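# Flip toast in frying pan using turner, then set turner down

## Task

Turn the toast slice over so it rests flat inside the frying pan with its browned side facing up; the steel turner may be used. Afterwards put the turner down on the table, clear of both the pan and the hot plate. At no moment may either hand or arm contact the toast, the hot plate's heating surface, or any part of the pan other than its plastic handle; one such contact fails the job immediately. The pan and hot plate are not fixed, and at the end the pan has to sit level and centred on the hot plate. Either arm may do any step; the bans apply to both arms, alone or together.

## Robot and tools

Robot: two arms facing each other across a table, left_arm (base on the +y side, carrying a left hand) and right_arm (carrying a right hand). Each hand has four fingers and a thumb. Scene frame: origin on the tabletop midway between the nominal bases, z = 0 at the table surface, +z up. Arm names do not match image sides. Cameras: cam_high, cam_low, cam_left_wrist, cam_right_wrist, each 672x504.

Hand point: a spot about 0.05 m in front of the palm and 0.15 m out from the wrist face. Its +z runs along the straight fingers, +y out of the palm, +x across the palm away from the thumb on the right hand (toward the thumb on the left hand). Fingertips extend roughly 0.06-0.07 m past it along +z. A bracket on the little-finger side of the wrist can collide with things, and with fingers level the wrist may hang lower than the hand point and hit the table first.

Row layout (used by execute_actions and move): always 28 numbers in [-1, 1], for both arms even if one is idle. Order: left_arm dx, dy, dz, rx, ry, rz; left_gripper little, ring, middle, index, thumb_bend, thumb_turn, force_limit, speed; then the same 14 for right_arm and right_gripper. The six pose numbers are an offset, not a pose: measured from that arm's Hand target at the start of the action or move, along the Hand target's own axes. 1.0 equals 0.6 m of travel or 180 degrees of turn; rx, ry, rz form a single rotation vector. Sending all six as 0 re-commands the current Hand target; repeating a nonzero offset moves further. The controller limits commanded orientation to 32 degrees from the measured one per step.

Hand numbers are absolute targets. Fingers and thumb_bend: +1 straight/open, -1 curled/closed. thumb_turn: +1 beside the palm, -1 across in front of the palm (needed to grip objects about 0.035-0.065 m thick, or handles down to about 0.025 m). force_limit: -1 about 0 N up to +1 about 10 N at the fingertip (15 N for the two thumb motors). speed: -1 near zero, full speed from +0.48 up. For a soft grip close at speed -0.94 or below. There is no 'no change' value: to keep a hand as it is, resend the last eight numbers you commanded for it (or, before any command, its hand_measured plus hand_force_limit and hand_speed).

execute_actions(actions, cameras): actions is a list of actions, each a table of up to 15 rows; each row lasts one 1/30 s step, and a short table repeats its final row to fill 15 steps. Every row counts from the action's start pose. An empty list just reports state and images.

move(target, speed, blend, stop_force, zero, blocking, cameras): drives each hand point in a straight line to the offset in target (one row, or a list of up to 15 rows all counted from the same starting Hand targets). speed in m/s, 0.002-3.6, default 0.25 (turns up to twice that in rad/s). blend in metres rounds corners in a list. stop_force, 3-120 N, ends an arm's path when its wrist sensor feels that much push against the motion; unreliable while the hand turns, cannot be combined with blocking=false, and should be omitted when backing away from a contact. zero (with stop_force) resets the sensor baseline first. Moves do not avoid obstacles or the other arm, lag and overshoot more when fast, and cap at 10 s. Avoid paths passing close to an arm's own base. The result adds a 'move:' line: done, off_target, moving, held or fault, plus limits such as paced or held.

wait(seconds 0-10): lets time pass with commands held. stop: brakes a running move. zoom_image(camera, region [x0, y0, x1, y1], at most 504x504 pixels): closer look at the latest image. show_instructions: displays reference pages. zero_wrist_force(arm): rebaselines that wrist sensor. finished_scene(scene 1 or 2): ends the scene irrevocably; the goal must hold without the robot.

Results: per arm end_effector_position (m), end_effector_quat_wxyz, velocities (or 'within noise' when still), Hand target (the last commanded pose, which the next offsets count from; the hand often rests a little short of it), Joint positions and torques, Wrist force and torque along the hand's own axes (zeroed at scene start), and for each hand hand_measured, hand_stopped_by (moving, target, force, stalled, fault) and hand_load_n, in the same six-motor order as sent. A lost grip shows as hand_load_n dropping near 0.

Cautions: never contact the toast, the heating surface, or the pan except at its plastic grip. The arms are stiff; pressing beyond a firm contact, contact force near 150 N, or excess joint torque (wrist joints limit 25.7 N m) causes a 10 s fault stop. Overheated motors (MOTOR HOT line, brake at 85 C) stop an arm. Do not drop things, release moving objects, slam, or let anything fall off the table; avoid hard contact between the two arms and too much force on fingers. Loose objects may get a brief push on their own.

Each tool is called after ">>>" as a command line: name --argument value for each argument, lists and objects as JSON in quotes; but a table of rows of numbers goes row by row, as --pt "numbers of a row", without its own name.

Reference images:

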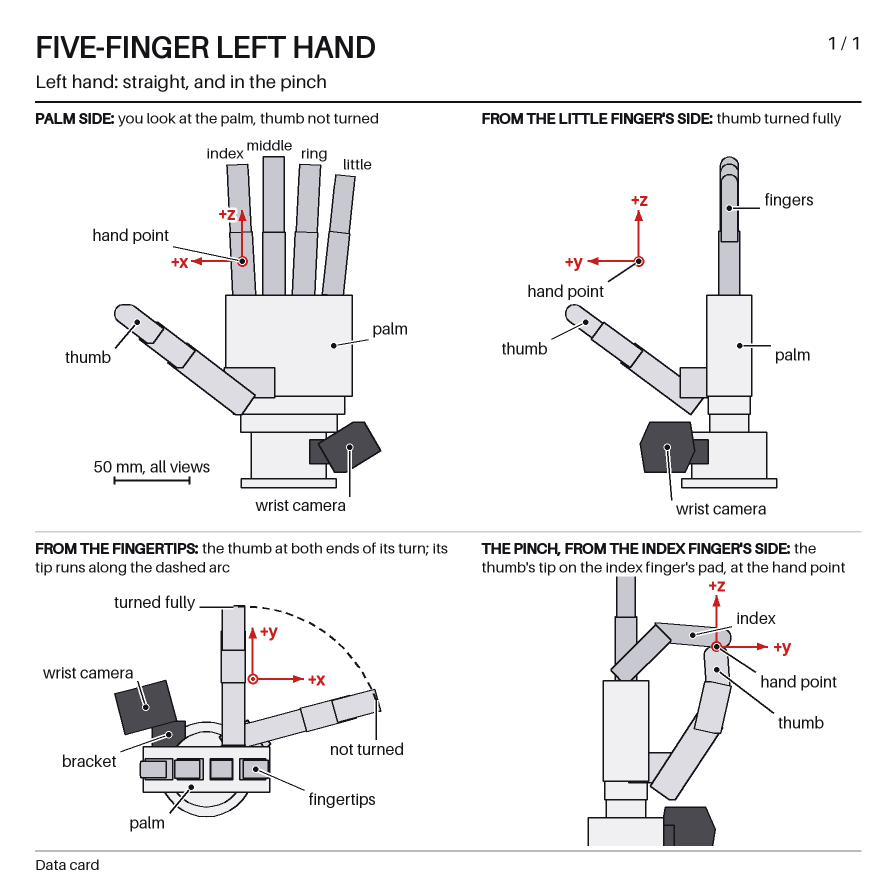

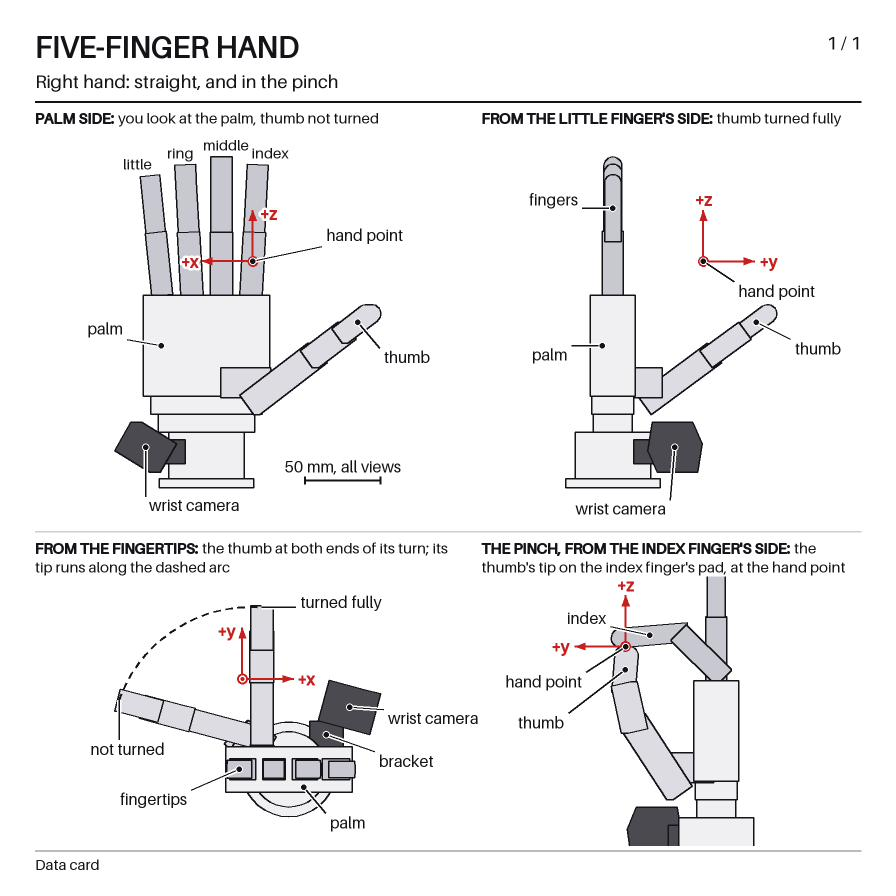

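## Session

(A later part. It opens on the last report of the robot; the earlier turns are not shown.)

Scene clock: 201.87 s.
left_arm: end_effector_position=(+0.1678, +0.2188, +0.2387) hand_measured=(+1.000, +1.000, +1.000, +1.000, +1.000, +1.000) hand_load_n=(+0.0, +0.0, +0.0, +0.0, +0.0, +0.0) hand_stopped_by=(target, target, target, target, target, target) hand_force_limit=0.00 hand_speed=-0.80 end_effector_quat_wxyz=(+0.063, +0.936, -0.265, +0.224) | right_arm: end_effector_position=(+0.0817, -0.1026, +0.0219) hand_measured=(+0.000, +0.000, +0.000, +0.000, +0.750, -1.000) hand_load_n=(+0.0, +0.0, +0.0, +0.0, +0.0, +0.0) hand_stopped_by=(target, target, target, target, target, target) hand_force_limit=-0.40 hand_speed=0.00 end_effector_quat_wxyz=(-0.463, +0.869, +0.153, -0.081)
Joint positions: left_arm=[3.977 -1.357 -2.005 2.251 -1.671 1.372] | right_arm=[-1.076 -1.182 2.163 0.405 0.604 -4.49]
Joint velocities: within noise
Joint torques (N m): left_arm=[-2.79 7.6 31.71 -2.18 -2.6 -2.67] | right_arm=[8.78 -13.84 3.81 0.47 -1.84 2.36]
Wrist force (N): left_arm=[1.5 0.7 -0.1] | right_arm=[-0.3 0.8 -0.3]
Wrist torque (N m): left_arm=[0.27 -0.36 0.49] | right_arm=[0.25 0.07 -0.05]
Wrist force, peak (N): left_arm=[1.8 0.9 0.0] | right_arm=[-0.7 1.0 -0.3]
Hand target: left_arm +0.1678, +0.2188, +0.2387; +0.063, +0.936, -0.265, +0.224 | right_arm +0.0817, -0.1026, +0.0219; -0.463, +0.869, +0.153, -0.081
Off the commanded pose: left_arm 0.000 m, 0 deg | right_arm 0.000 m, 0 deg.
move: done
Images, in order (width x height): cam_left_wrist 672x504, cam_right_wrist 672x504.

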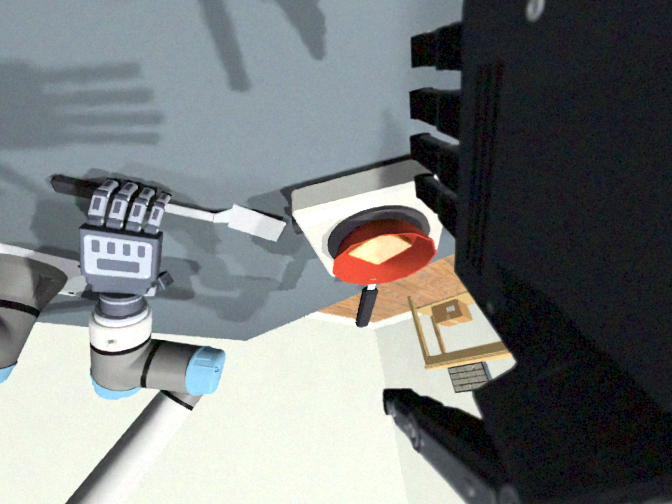

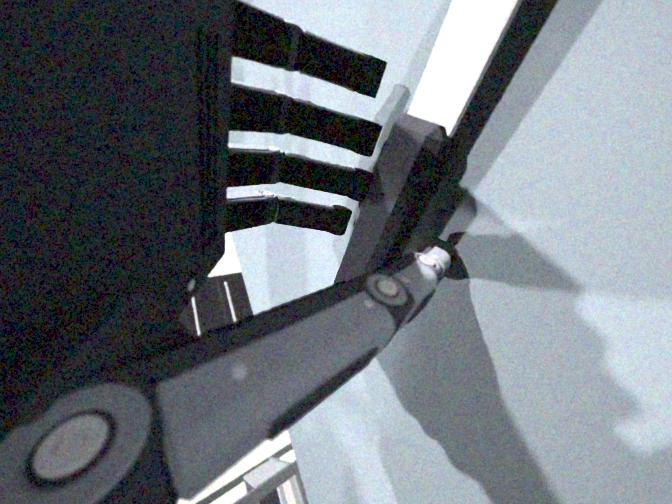

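>>> move --target '[0,0,0,0,0,0,1,1,1,1,1,1,0,-0.8,0,-0.0037,0.0055,0,0,0,0,0,0,0,0.75,-1,-0.4,0]' --speed 0.02 --stop_force 3 --cameras '[]'

>>> execute_actions --actions '[[[0,0,0,0,0,0,1,1,1,1,1,1,0,-0.8,0,0,0,0,0,0,0,-0.5,-0.5,-0.5,0.3,-1,-0.4,-0.85]],[[0,0,0,0,0,0,1,1,1,1,1,1,0,-0.8,0,0,0,0,0,0,0,-0.5,-0.5,-0.5,0.3,-1,-0.4,-0.85]]]' --cameras '["cam_right_wrist"]'

>>> execute_actions --actions '[[[0,0,0,0,0,0,1,1,1,1,1,1,0,-0.8,0,0,0,0,0,0,0,-0.7,-0.7,-0.7,0.2,-1,0.6,-0.85]],[[0,0,0,0,0,0,1,1,1,1,1,1,0,-0.8,0,0,0,0,0,0,0,-0.7,-0.7,-0.7,0.2,-1,0.6,-0.85]]]' --cameras '["cam_right_wrist","cam_left_wrist"]'

Scene clock: 210.40 s.
left_arm: end_effector_position=(+0.1678, +0.2188, +0.2387) hand_measured=(+1.000, +1.000, +1.000, +1.000, +1.000, +1.000) hand_load_n=(+0.0, +0.0, +0.0, +0.0, -0.5, +0.0) hand_stopped_by=(target, target, target, target, target, target) hand_force_limit=0.00 hand_speed=-0.80 end_effector_quat_wxyz=(+0.063, +0.936, -0.265, +0.224) | right_arm: end_effector_position=(+0.0803, -0.0988, +0.0219) hand_measured=(+0.000, +0.000, +0.000, +0.000, +0.750, -1.000) hand_load_n=(+0.0, +0.0, +0.0, +0.0, +0.0, +0.0) hand_stopped_by=(target, target, target, target, target, target) hand_force_limit=-0.40 hand_speed=0.00 end_effector_quat_wxyz=(-0.463, +0.869, +0.153, -0.081)
Joint positions: left_arm=[3.977 -1.357 -2.005 2.251 -1.671 1.372] | right_arm=[-1.062 -1.183 2.157 0.393 0.607 -4.465]
Joint velocities: within noise
Joint torques (N m): left_arm=[-3.07 7.94 31.09 -2.65 -2.64 -2.5] | right_arm=[8.77 -40.3 -24.54 0.48 0.88 2.4]
Wrist force (N): left_arm=[1.8 0.4 0.2] | right_arm=[-0.5 0.8 -0.1]
Wrist torque (N m): left_arm=[0.21 -0.41 0.53] | right_arm=[0.24 0.07 -0.06]
Wrist force, peak (N): left_arm=[2.1 0.4 0.1] | right_arm=[-0.5 0.4 -2.3]
Hand target: left_arm +0.1678, +0.2188, +0.2387; +0.063, +0.936, -0.265, +0.224 | right_arm +0.0803, -0.0988, +0.0219; -0.463, +0.869, +0.153, -0.081
Off the commanded pose: left_arm 0.000 m, 0 deg | right_arm 0.000 m, 0 deg.
move: done
No camera images: "cameras" was empty.

Scene clock: 211.60 s.
left_arm: end_effector_position=(+0.1678, +0.2188, +0.2387) hand_measured=(+1.000, +1.000, +1.000, +1.000, +1.000, +1.000) hand_load_n=(+0.0, +0.0, +0.0, +0.0, -0.5, +0.0) hand_stopped_by=(target, target, target, target, target, target) hand_force_limit=0.00 hand_speed=-0.80 end_effector_quat_wxyz=(+0.063, +0.936, -0.265, +0.224) | right_arm: end_effector_position=(+0.0803, -0.0988, +0.0219) hand_measured=(+0.000, -0.276, -0.206, -0.248, +0.646, -1.000) hand_load_n=(+0.0, +6.0, +1.0, +1.5, +7.0, +0.5) hand_stopped_by=(target, force, force, force, force, target) hand_force_limit=-0.40 hand_speed=-0.85 end_effector_quat_wxyz=(-0.463, +0.869, +0.153, -0.081)
Joint positions: left_arm=[3.977 -1.357 -2.005 2.251 -1.671 1.372] | right_arm=[-1.062 -1.183 2.157 0.393 0.607 -4.465]
Joint velocities: within noise
Joint torques (N m): left_arm=[-2.88 8.34 32.21 -2.66 -2.56 -2.6] | right_arm=[7.58 -37.47 -22.78 0.54 0.64 2.2]
Wrist force (N): left_arm=[1.6 0.4 0.0] | right_arm=[-0.1 -1.0 -2.1]
Wrist torque (N m): left_arm=[0.21 -0.38 0.52] | right_arm=[0.14 -0.02 -0.10]
Wrist force, peak (N): left_arm=[1.9 0.4 -0.2] | right_arm=[-0.2 -1.5 -2.1]
Hand target: left_arm +0.1678, +0.2188, +0.2387; +0.063, +0.936, -0.265, +0.224 | right_arm +0.0803, -0.0988, +0.0219; -0.463, +0.869, +0.153, -0.081
Off the commanded pose: left_arm 0.000 m, 0 deg | right_arm 0.000 m, 0 deg.
Step readings (end_effector_position of left_arm | right_arm):
0: (+0.1678, +0.2188, +0.2387) | (+0.0803, -0.0988, +0.0219)
1: (+0.1678, +0.2188, +0.2387) | (+0.0803, -0.0988, +0.0219)
2: (+0.1678, +0.2188, +0.2387) | (+0.0803, -0.0988, +0.0219)
4: (+0.1678, +0.2188, +0.2387) | (+0.0803, -0.0988, +0.0219)
8: (+0.1678, +0.2188, +0.2387) | (+0.0803, -0.0988, +0.0219)
15: (+0.1678, +0.2188, +0.2387) | (+0.0803, -0.0988, +0.0219)
16: (+0.1678, +0.2188, +0.2387) | (+0.0803, -0.0988, +0.0219)
17: (+0.1678, +0.2188, +0.2387) | (+0.0803, -0.0988, +0.0219)
19: (+0.1678, +0.2188, +0.2387) | (+0.0803, -0.0988, +0.0219)
23: (+0.1678, +0.2188, +0.2387) | (+0.0803, -0.0988, +0.0219)
30: (+0.1678, +0.2188, +0.2387) | (+0.0803, -0.0988, +0.0219)
Images, in order (width x height): cam_right_wrist 672x504.

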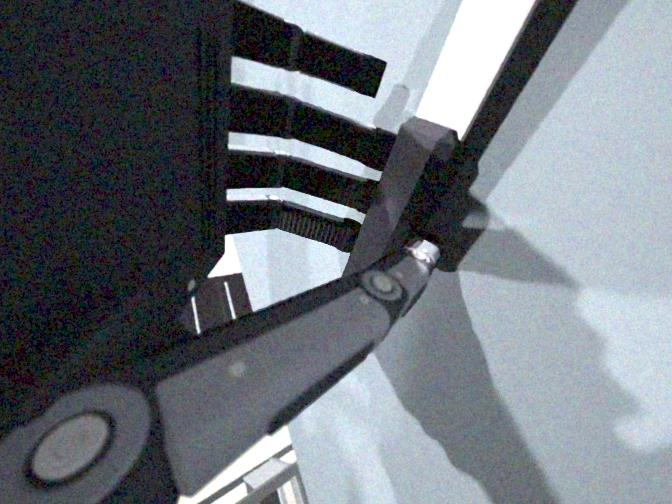

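Scene clock: 212.80 s.
left_arm: end_effector_position=(+0.1678, +0.2188, +0.2387) hand_measured=(+1.000, +1.000, +1.000, +1.000, +1.000, +1.000) hand_load_n=(+0.0, +0.0, +0.0, +0.0, +0.0, +0.0) hand_stopped_by=(target, target, target, target, target, target) hand_force_limit=0.00 hand_speed=-0.80 end_effector_quat_wxyz=(+0.063, +0.936, -0.265, +0.224) | right_arm: end_effector_position=(+0.0803, -0.0988, +0.0219) hand_measured=(+0.000, -0.300, -0.230, -0.286, +0.642, -1.000) hand_load_n=(+0.0, +6.0, +6.5, +13.0, +16.0, +1.5) hand_stopped_by=(target, force, force, force, force, target) hand_force_limit=0.60 hand_speed=-0.85 end_effector_quat_wxyz=(-0.463, +0.869, +0.153, -0.081)
Joint positions: left_arm=[3.977 -1.357 -2.005 2.251 -1.671 1.372] | right_arm=[-1.062 -1.183 2.157 0.393 0.607 -4.465]
Joint velocities: within noise
Joint torques (N m): left_arm=[-2.84 8.79 31.13 -2.69 -2.59 -2.45] | right_arm=[6.41 -28.09 -20.29 0.71 0.41 2]
Wrist force (N): left_arm=[1.8 0.5 0.2] | right_arm=[-0.6 -11.8 -3.8]
Wrist torque (N m): left_arm=[0.22 -0.41 0.52] | right_arm=[-0.09 0.15 -0.30]
Wrist force, peak (N): left_arm=[1.8 0.9 -0.2] | right_arm=[-0.4 -12.3 -3.5]
Hand target: left_arm +0.1678, +0.2188, +0.2387; +0.063, +0.936, -0.265, +0.224 | right_arm +0.0803, -0.0988, +0.0219; -0.463, +0.869, +0.153, -0.081
Off the commanded pose: left_arm 0.000 m, 0 deg | right_arm 0.000 m, 0 deg.
Step readings (end_effector_position of left_arm | right_arm):
0: (+0.1678, +0.2188, +0.2387) | (+0.0803, -0.0988, +0.0219)
1: (+0.1678, +0.2188, +0.2387) | (+0.0803, -0.0988, +0.0219)
2: (+0.1678, +0.2188, +0.2387) | (+0.0803, -0.0988, +0.0219)
4: (+0.1678, +0.2188, +0.2387) | (+0.0803, -0.0988, +0.0219)
8: (+0.1678, +0.2188, +0.2387) | (+0.0803, -0.0988, +0.0219)
15: (+0.1678, +0.2188, +0.2387) | (+0.0803, -0.0988, +0.0219)
16: (+0.1678, +0.2188, +0.2387) | (+0.0803, -0.0988, +0.0219)
17: (+0.1678, +0.2188, +0.2387) | (+0.0803, -0.0988, +0.0219)
19: (+0.1678, +0.2188, +0.2387) | (+0.0803, -0.0988, +0.0219)
23: (+0.1678, +0.2188, +0.2387) | (+0.0803, -0.0988, +0.0219)
30: (+0.1678, +0.2188, +0.2387) | (+0.0803, -0.0988, +0.0219)
Images, in order (width x height): cam_left_wrist 672x504, cam_right_wrist 672x504.

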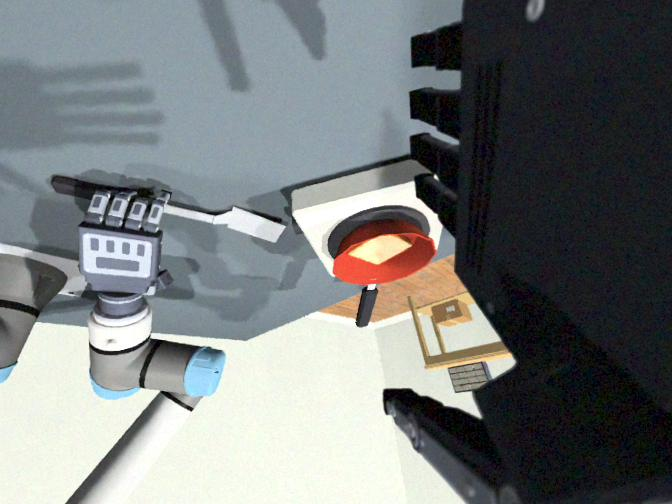

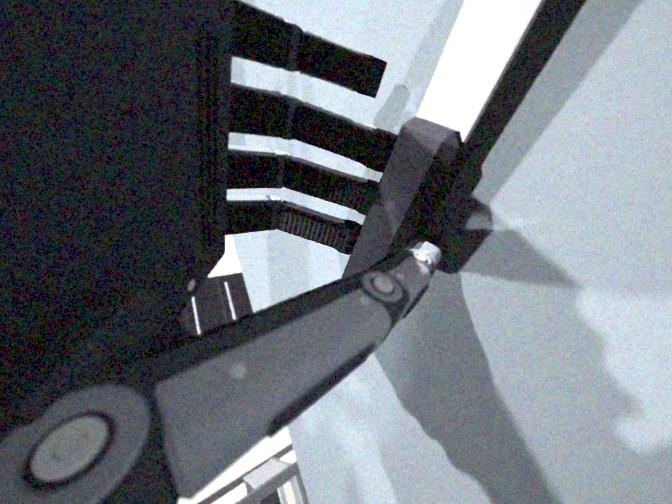

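>>> move --target '[0,0,0,0,0,0,1,1,1,1,1,1,0,-0.8,0,-0.0276,-0.0186,0,0,0,0,-0.7,-0.7,-0.7,0.2,-1,0.6,-0.85]' --speed 0.03 --cameras '["cam_right_wrist","cam_left_wrist"]'

>>> zoom_image --camera "cam_left_wrist" --region '[20, 140, 300, 280]'

Scene clock: 216.70 s.
left_arm: end_effector_position=(+0.1678, +0.2188, +0.2387) hand_measured=(+1.000, +1.000, +1.000, +1.000, +1.000, +1.000) hand_load_n=(+0.0, +0.0, +0.0, +0.0, +0.0, -0.5) hand_stopped_by=(target, target, target, target, target, target) hand_force_limit=0.00 hand_speed=-0.80 end_effector_quat_wxyz=(+0.063, +0.936, -0.265, +0.224) | right_arm: end_effector_position=(+0.0803, -0.0988, +0.0418) hand_measured=(+0.000, -0.300, -0.230, -0.286, +0.642, -1.000) hand_load_n=(+0.0, +3.0, +7.0, +4.5, +18.5, +0.5) hand_stopped_by=(target, force, force, force, force, target) hand_force_limit=0.60 hand_speed=-0.85 end_effector_quat_wxyz=(-0.463, +0.869, +0.153, -0.081)
Joint positions: left_arm=[3.977 -1.357 -2.005 2.251 -1.671 1.372] | right_arm=[-1.062 -1.229 2.145 0.45 0.607 -4.465]
Joint velocities: within noise
Joint torques (N m): left_arm=[-2.32 6.72 32.09 -2.93 -2.51 -2.73] | right_arm=[-5.39 -38.07 -25.89 3.72 -1.02 -3.11]
Wrist force (N): left_arm=[1.6 0.4 0.0] | right_arm=[-0.7 2.1 0.6]
Wrist torque (N m): left_arm=[0.22 -0.38 0.51] | right_arm=[0.27 0.03 0.08]
Wrist force, peak (N): left_arm=[1.8 1.0 0.1] | right_arm=[-0.6 -12.2 -3.9]
Hand target: left_arm +0.1678, +0.2188, +0.2387; +0.063, +0.936, -0.265, +0.224 | right_arm +0.0803, -0.0988, +0.0418; -0.463, +0.869, +0.153, -0.081
Off the commanded pose: left_arm 0.000 m, 0 deg | right_arm 0.000 m, 0 deg.
move: done
Images, in order (width x height): cam_left_wrist 672x504, cam_right_wrist 672x504.

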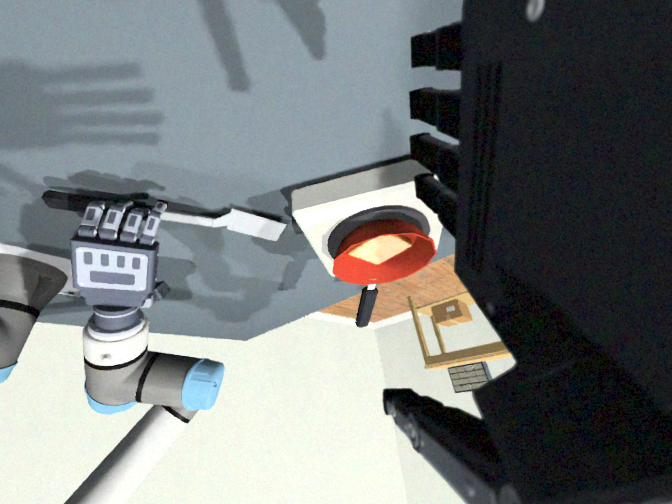

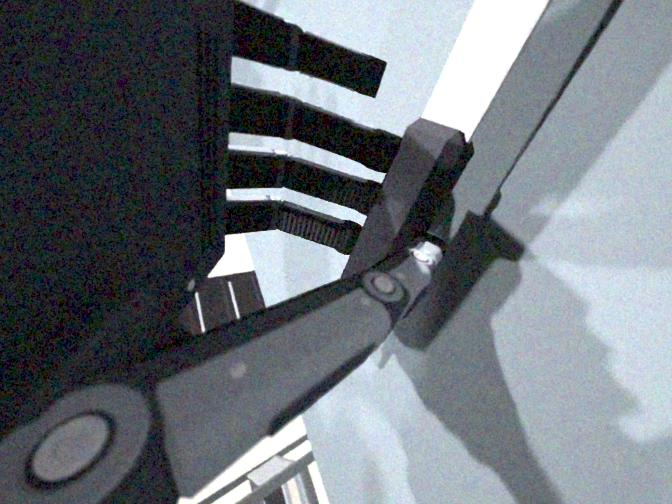

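Scaled by 1.800.

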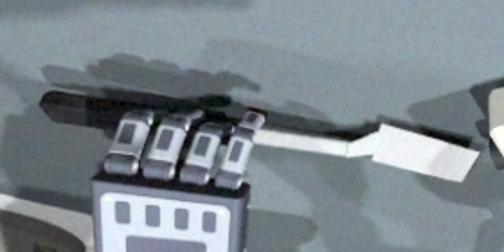

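>>> execute_actions --actions '[[[0,0,0,0,0,0,1,1,1,1,1,1,0,-0.8,0,0,0,0,0,0,0,-0.7,-0.75,-0.75,0.15,-1,1,-0.85]],[[0,0,0,0,0,0,1,1,1,1,1,1,0,-0.8,0,0,0,0,0,0,0,-0.7,-0.75,-0.75,0.15,-1,1,-0.85]]]' --cameras '[]'

>>> move --target '[0,0,0,0,0,0,1,1,1,1,1,1,0,-0.8,0,-0.0829,-0.0559,0,0,0,0,-0.7,-0.75,-0.75,0.15,-1,1,-0.85]' --speed 0.06 --cameras '["cam_right_wrist","cam_left_wrist"]'

>>> zoom_image --camera "cam_left_wrist" --region '[20, 140, 300, 280]'

Scene clock: 222.77 s.
left_arm: end_effector_position=(+0.1678, +0.2188, +0.2387) hand_measured=(+1.000, +1.000, +1.000, +1.000, +1.000, +1.000) hand_load_n=(+0.0, +0.0, +0.0, +0.0, +0.0, +0.0) hand_stopped_by=(target, target, target, target, target, target) hand_force_limit=0.00 hand_speed=-0.80 end_effector_quat_wxyz=(+0.063, +0.936, -0.265, +0.224) | right_arm: end_effector_position=(+0.0803, -0.0988, +0.0418) hand_measured=(+0.000, -0.300, -0.242, -0.310, +0.644, -1.000) hand_load_n=(+0.0, +0.5, +10.5, +8.5, +23.5, -2.5) hand_stopped_by=(target, force, force, force, force, target) hand_force_limit=1.00 hand_speed=-0.85 end_effector_quat_wxyz=(-0.463, +0.869, +0.153, -0.081)
Joint positions: left_arm=[3.977 -1.357 -2.005 2.251 -1.671 1.372] | right_arm=[-1.062 -1.229 2.145 0.45 0.607 -4.466]
Joint velocities: within noise
Joint torques (N m): left_arm=[-3.25 8.04 32.15 -3.22 -2.42 -2.48] | right_arm=[-10.92 -38.14 -20.51 3.67 -2.52 -2.92]
Wrist force (N): left_arm=[1.7 0.5 0.0] | right_arm=[-0.6 2.3 0.5]
Wrist torque (N m): left_arm=[0.24 -0.40 0.51] | right_arm=[0.31 0.03 0.09]
Wrist force, peak (N): left_arm=[1.8 0.9 -0.1] | right_arm=[-0.5 2.5 0.7]
Hand target: left_arm +0.1678, +0.2188, +0.2387; +0.063, +0.936, -0.265, +0.224 | right_arm +0.0803, -0.0988, +0.0418; -0.463, +0.869, +0.153, -0.081
Off the commanded pose: left_arm 0.000 m, 0 deg | right_arm 0.000 m, 0 deg.
Step readings (end_effector_position of left_arm | right_arm):
0: (+0.1678, +0.2188, +0.2387) | (+0.0803, -0.0988, +0.0418)
1: (+0.1678, +0.2188, +0.2387) | (+0.0803, -0.0988, +0.0418)
2: (+0.1678, +0.2188, +0.2387) | (+0.0803, -0.0988, +0.0418)
4: (+0.1678, +0.2188, +0.2387) | (+0.0803, -0.0988, +0.0418)
8: (+0.1678, +0.2188, +0.2387) | (+0.0803, -0.0988, +0.0418)
15: (+0.1678, +0.2188, +0.2387) | (+0.0803, -0.0988, +0.0418)
16: (+0.1678, +0.2188, +0.2387) | (+0.0803, -0.0988, +0.0418)
17: (+0.1678, +0.2188, +0.2387) | (+0.0803, -0.0988, +0.0418)
19: (+0.1678, +0.2188, +0.2387) | (+0.0803, -0.0988, +0.0418)
23: (+0.1678, +0.2188, +0.2387) | (+0.0803, -0.0988, +0.0418)
30: (+0.1678, +0.2188, +0.2387) | (+0.0803, -0.0988, +0.0418)
No camera images: "cameras" was empty.

Scene clock: 224.27 s.
left_arm: end_effector_position=(+0.1678, +0.2188, +0.2387) hand_measured=(+1.000, +1.000, +1.000, +1.000, +1.000, +1.000) hand_load_n=(+0.0, +0.0, +0.0, +0.0, +0.0, +0.0) hand_stopped_by=(target, target, target, target, target, target) hand_force_limit=0.00 hand_speed=-0.80 end_effector_quat_wxyz=(+0.063, +0.936, -0.265, +0.224) | right_arm: end_effector_position=(+0.0803, -0.0989, +0.1018) hand_measured=(+0.000, -0.300, -0.242, -0.310, +0.644, -1.000) hand_load_n=(+0.0, +0.0, +10.5, +8.0, +23.5, -2.0) hand_stopped_by=(target, force, force, force, force, target) hand_force_limit=1.00 hand_speed=-0.85 end_effector_quat_wxyz=(-0.463, +0.869, +0.153, -0.081)
Joint positions: left_arm=[3.977 -1.357 -2.005 2.251 -1.671 1.372] | right_arm=[-1.063 -1.351 2.095 0.622 0.606 -4.466]
Joint velocities: within noise
Joint torques (N m): left_arm=[-2.11 7.59 30.14 -3.18 -2.51 -2.52] | right_arm=[-11.23 -36.55 -28.77 3.81 -2.59 -2.93]
Wrist force (N): left_arm=[1.4 0.6 -0.2] | right_arm=[-0.7 2.1 0.7]
Wrist torque (N m): left_arm=[0.26 -0.36 0.50] | right_arm=[0.28 0.02 0.08]
Wrist force, peak (N): left_arm=[1.9 0.9 0.2] | right_arm=[-0.6 2.7 0.5]
Hand target: left_arm +0.1678, +0.2188, +0.2387; +0.063, +0.936, -0.265, +0.224 | right_arm +0.0803, -0.0989, +0.1018; -0.463, +0.869, +0.153, -0.081
Off the commanded pose: left_arm 0.000 m, 0 deg | right_arm 0.000 m, 0 deg.
move: done
Images, in order (width x height): cam_left_wrist 672x504, cam_right_wrist 672x504.

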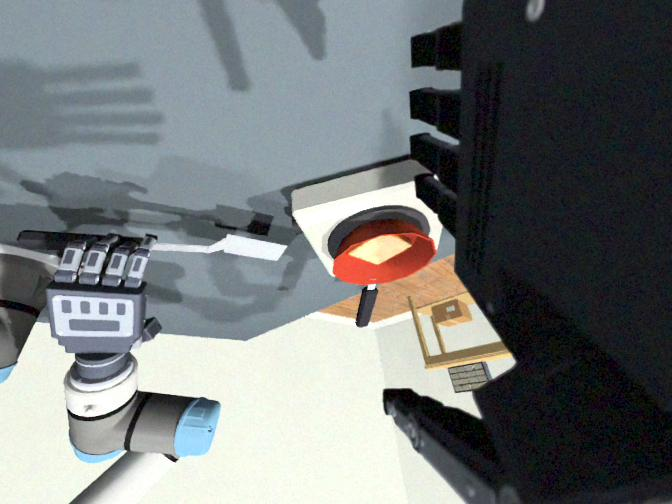

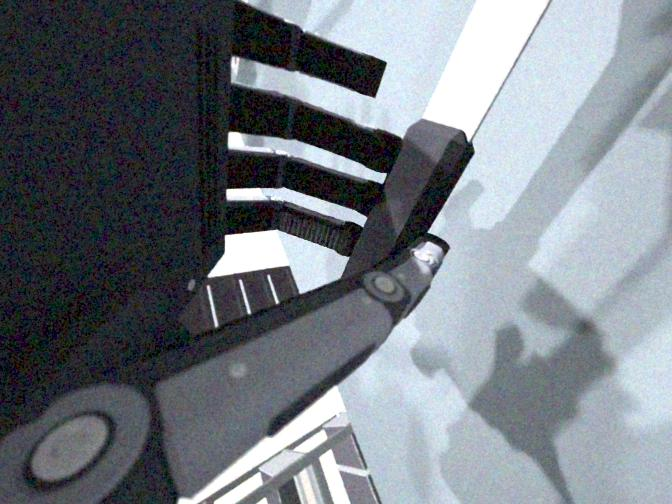

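Scaled by 1.800.

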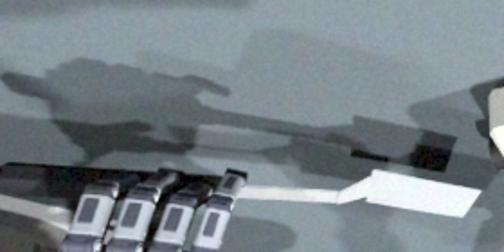

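>>> move --pt "0.06 -0.108 0.02 0 0 0 1 1 1 1 1 1 0 -0.8 0 -0.1105 -0.0745 0 0 0 0 -0.7 -0.75 -0.75 0.15 -1 1 -0.85" --pt "0.1198 -0.2165 0.0405 0 0 0 1 1 1 1 1 1 0 -0.8 0.1943 -0.3543 -0.0053 0 0.0691 0.0466 0 -0.7 -0.75 -0.75 0.15 -1 1 -0.85" --speed 0.12

>>> zoom_image --camera "cam_low" --region '[220, 90, 460, 260]'

>>> zoom_image --camera "cam_high" --region '[225, 190, 425, 340]'

Scene clock: 244.47 s.
left_arm: end_effector_position=(+0.2998, +0.2901, +0.2496) hand_measured=(+1.000, +1.000, +1.000, +1.000, +1.000, +1.000) hand_load_n=(+0.0, +0.0, +0.0, +0.0, +0.0, +0.0) hand_stopped_by=(target, target, target, target, target, target) hand_force_limit=0.00 hand_speed=-0.80 end_effector_quat_wxyz=(+0.063, +0.936, -0.265, +0.224) | right_arm: end_effector_position=(+0.1504, +0.0498, +0.2800) hand_measured=(+0.000, -0.300, -0.242, -0.310, +0.644, -1.000) hand_load_n=(+0.0, +0.0, +10.0, +8.0, +23.5, -2.0) hand_stopped_by=(target, force, force, force, force, target) hand_force_limit=1.00 hand_speed=-0.85 end_effector_quat_wxyz=(-0.470, +0.882, +0.038, -0.020)
Joint positions: left_arm=[4.585 -1.369 -1.972 2.21 -1.4 1.918] | right_arm=[-0.802 -1.331 1.43 0.732 0.857 -3.763]
Joint velocities: within noise
Joint torques (N m): left_arm=[9.16 1.63 32.75 -3.91 3.03 2.85] | right_arm=[9.21 -20 -35.61 2.67 1.35 2.52]
Wrist force (N): left_arm=[1.7 0.5 0.1] | right_arm=[-0.5 2.4 0.3]
Wrist torque (N m): left_arm=[0.23 -0.41 0.49] | right_arm=[0.33 0.01 0.12]
Wrist force, peak (N): left_arm=[2.0 0.5 0.6] | right_arm=[-0.6 2.9 0.9]
Hand target: left_arm +0.2998, +0.2901, +0.2496; +0.063, +0.936, -0.265, +0.224 | right_arm +0.1504, +0.0499, +0.2800; -0.470, +0.882, +0.038, -0.020
Off the commanded pose: left_arm 0.000 m, 0 deg | right_arm 0.000 m, 0 deg.
move: done

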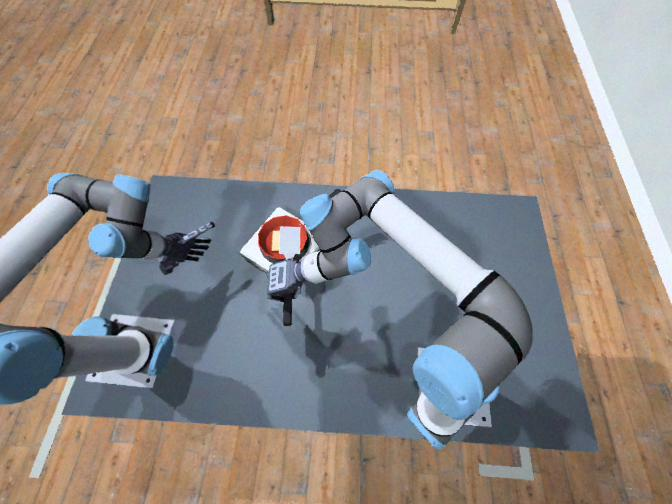

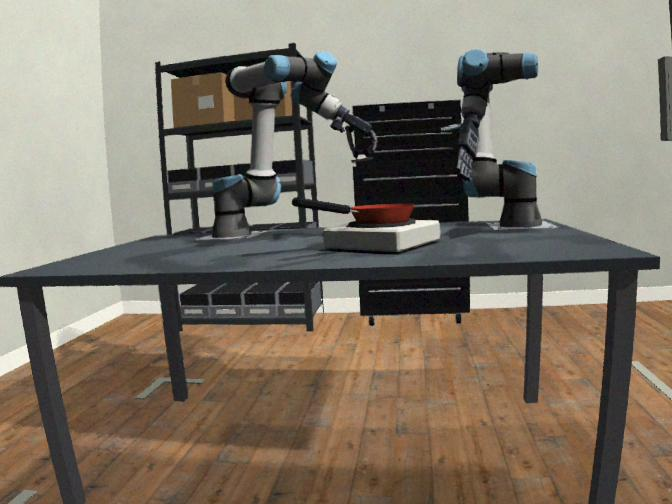

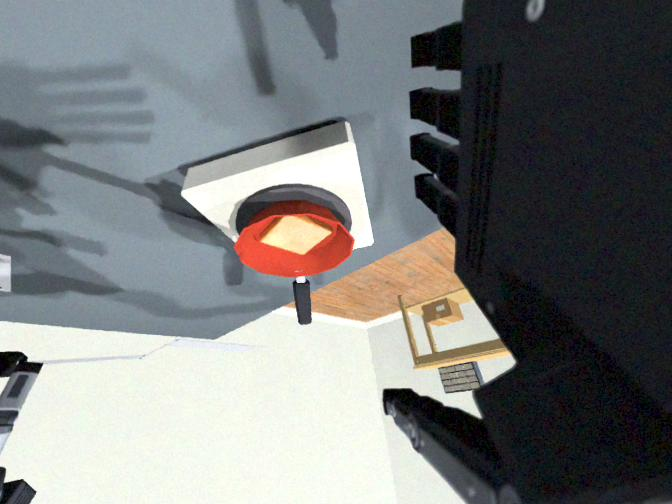

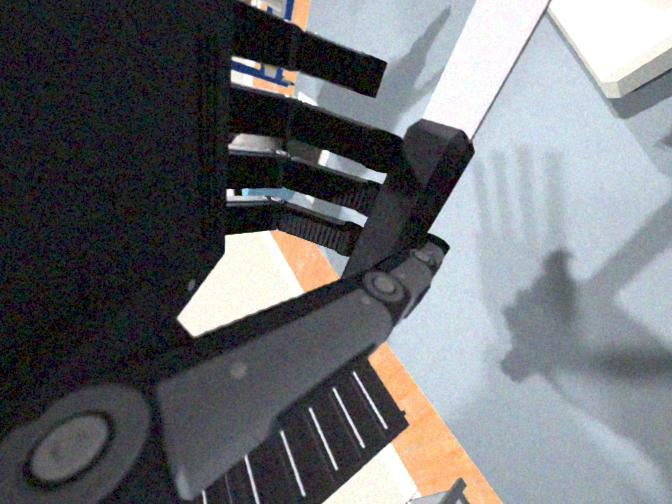

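Scaled by 2.100.

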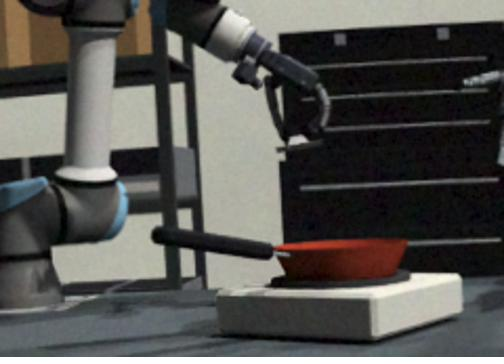

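Scaled by 2.520.

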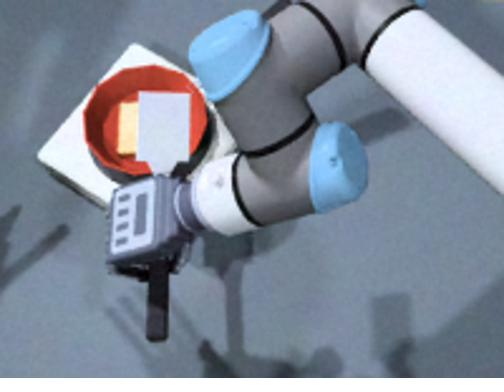

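>>> move --target '[0,0,0,0,0,0,1,1,1,1,1,1,0,-0.8,0.1117,-0.092,0.0083,0,-0.1553,0.2303,0,-0.7,-0.75,-0.75,0.15,-1,1,-0.85]' --speed 0.1

>>> zoom_image --camera "cam_low" --region '[320, 120, 440, 240]'

>>> zoom_image --camera "cam_high" --region '[225, 190, 345, 310]'

>>> zoom_image --camera "cam_left_wrist" --region '[150, 120, 390, 370]'

Scene clock: 260.33 s.
left_arm: end_effector_position=(+0.2998, +0.2901, +0.2496) hand_measured=(+1.000, +1.000, +1.000, +1.000, +1.000, +1.000) hand_load_n=(+0.0, +0.0, +0.5, +0.5, +0.0, +0.0) hand_stopped_by=(target, target, target, target, target, target) hand_force_limit=0.00 hand_speed=-0.80 end_effector_quat_wxyz=(+0.063, +0.936, -0.265, +0.224) | right_arm: end_effector_position=(+0.2142, +0.0904, +0.3230) hand_measured=(+0.000, -0.300, -0.242, -0.310, +0.644, -1.000) hand_load_n=(+0.0, -0.5, +8.5, +12.5, +23.0, -1.5) hand_stopped_by=(target, force, force, force, force, target) hand_force_limit=1.00 hand_speed=-0.85 end_effector_quat_wxyz=(+0.410, -0.808, +0.164, +0.391)
Joint positions: left_arm=[4.585 -1.369 -1.972 2.21 -1.4 1.918] | right_arm=[-0.964 -0.808 0.916 1.402 0.367 -3.686]
Joint velocities: within noise
Joint torques (N m): left_arm=[8.87 2.25 24.86 -3.05 3.06 2.51] | right_arm=[-10.96 -37.38 -34.35 4.04 -3.24 -2.74]
Wrist force (N): left_arm=[1.5 0.3 0.2] | right_arm=[0.1 1.5 -0.3]
Wrist torque (N m): left_arm=[0.20 -0.37 0.48] | right_arm=[0.31 0.09 -0.21]
Wrist force, peak (N): left_arm=[2.0 0.5 -0.1] | right_arm=[-0.1 2.9 0.6]
Hand target: left_arm +0.2998, +0.2901, +0.2496; +0.063, +0.936, -0.265, +0.224 | right_arm +0.2142, +0.0904, +0.3230; -0.410, +0.808, -0.164, -0.391
Off the commanded pose: left_arm 0.000 m, 0 deg | right_arm 0.000 m, 0 deg.
move: done

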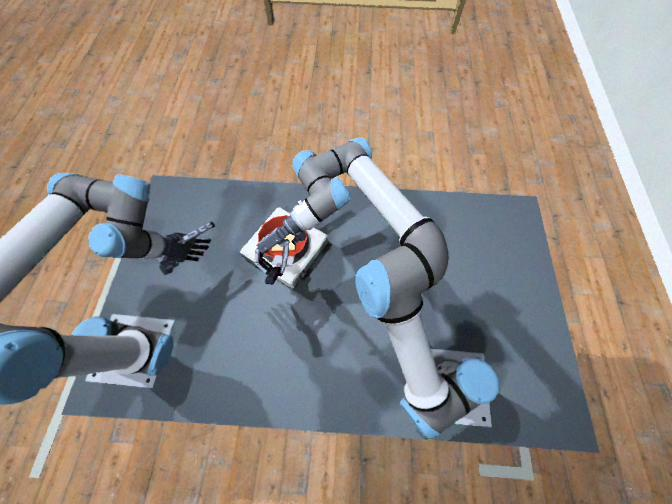

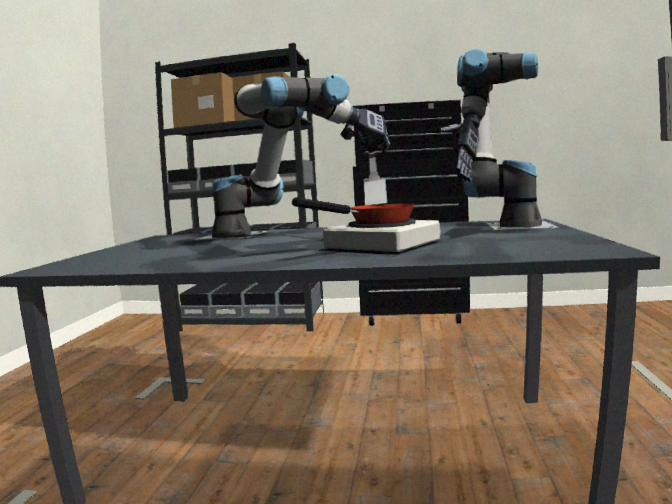

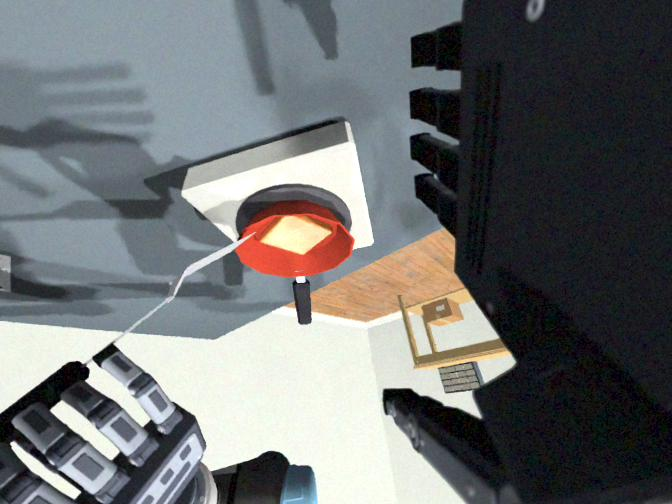

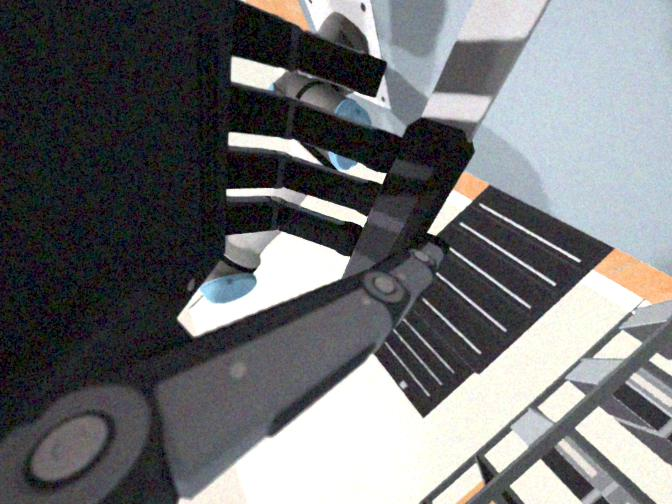

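Scaled by 4.200.

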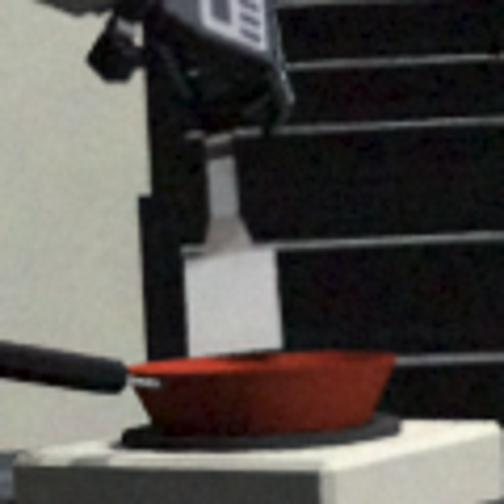

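Scaled by 4.200.

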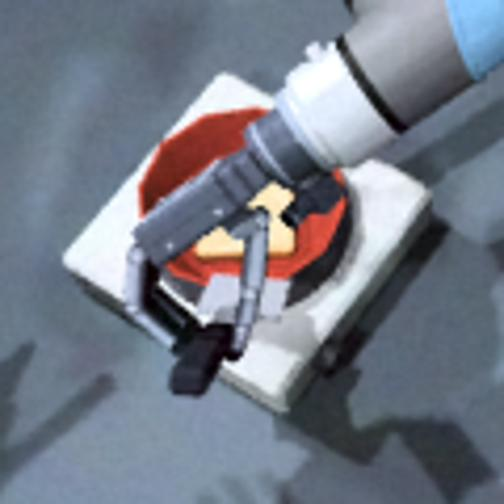

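Scaled by 2.016.

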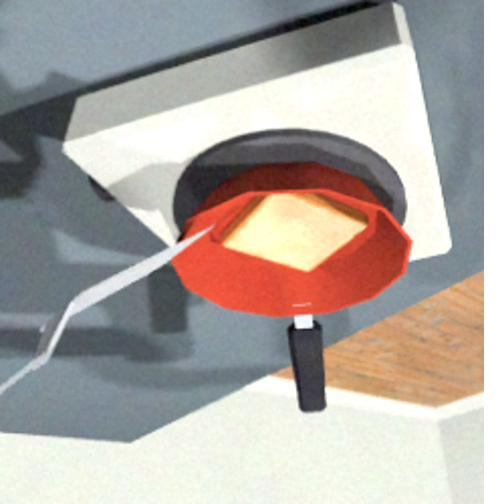

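>>> move --target '[0,0,0,0,0,0,1,1,1,1,1,1,0,-0.8,0.0268,-0.0433,0.007,0,0,0,0,-0.7,-0.75,-0.75,0.15,-1,1,-0.85]' --speed 0.06 --cameras '["cam_high","cam_low","cam_left_wrist"]'

>>> zoom_image --camera "cam_low" --region '[330, 150, 430, 240]'

>>> zoom_image --camera "cam_left_wrist" --region '[180, 170, 380, 320]'

Scene clock: 268.97 s.
left_arm: end_effector_position=(+0.2998, +0.2901, +0.2496) hand_measured=(+1.000, +1.000, +1.000, +1.000, +1.000, +1.000) hand_load_n=(+0.0, +0.0, +0.0, +0.0, +0.0, +0.0) hand_stopped_by=(target, target, target, target, target, target) hand_force_limit=0.00 hand_speed=-0.80 end_effector_quat_wxyz=(+0.063, +0.936, -0.265, +0.224) | right_arm: end_effector_position=(+0.2376, +0.1105, +0.3231) hand_measured=(+0.000, -0.300, -0.242, -0.310, +0.644, -1.000) hand_load_n=(+0.0, +0.0, +9.5, +9.0, +23.5, -2.5) hand_stopped_by=(target, force, force, force, force, target) hand_force_limit=1.00 hand_speed=-0.85 end_effector_quat_wxyz=(+0.410, -0.808, +0.164, +0.391)
Joint positions: left_arm=[4.585 -1.369 -1.972 2.21 -1.4 1.918] | right_arm=[-0.958 -0.708 0.734 1.469 0.368 -3.669]
Joint velocities: within noise
Joint torques (N m): left_arm=[10.21 3.82 20.61 -3.03 3.07 2.35] | right_arm=[8.99 -39.85 -35.23 4.09 0.54 -2.78]
Wrist force (N): left_arm=[1.5 0.5 0.1] | right_arm=[0.3 2.6 0.3]
Wrist torque (N m): left_arm=[0.23 -0.38 0.48] | right_arm=[0.38 0.04 -0.05]
Wrist force, peak (N): left_arm=[2.0 0.3 0.0] | right_arm=[-3.1 1.4 0.0]
Hand target: left_arm +0.2998, +0.2901, +0.2496; +0.063, +0.936, -0.265, +0.224 | right_arm +0.2376, +0.1105, +0.3231; -0.410, +0.808, -0.164, -0.391
Off the commanded pose: left_arm 0.000 m, 0 deg | right_arm 0.000 m, 0 deg.
move: done
Images, in order (width x height): cam_high 672x504, cam_low 672x504, cam_left_wrist 672x504.

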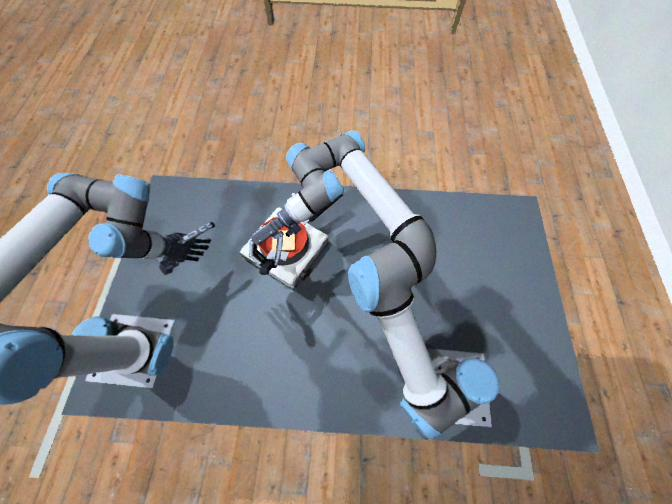

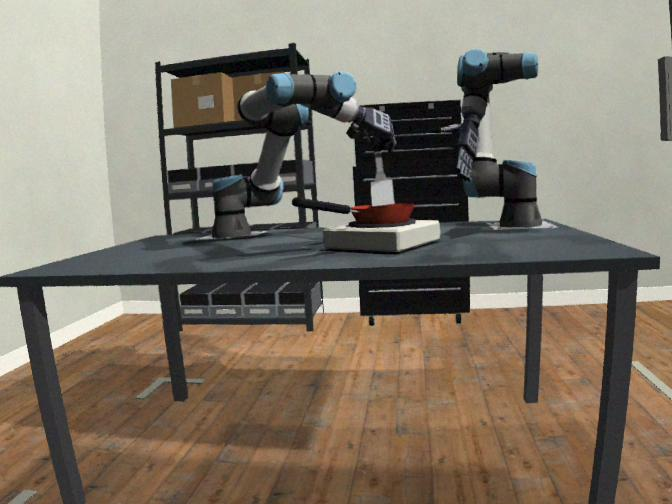

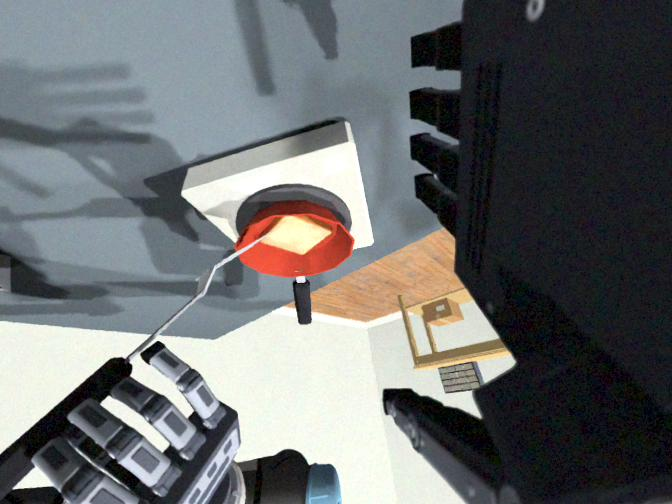

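Scaled by 5.040.

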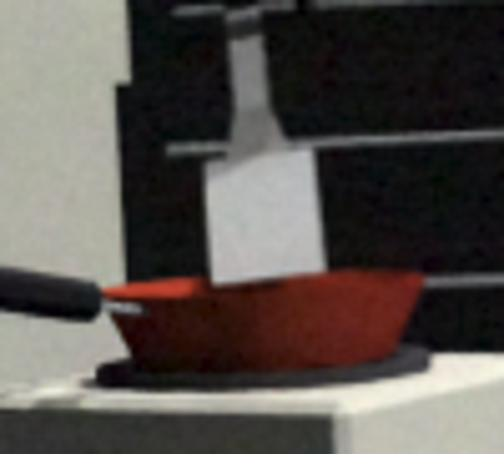

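Scaled by 2.520.

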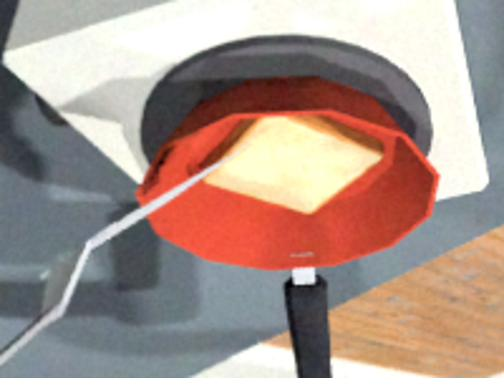

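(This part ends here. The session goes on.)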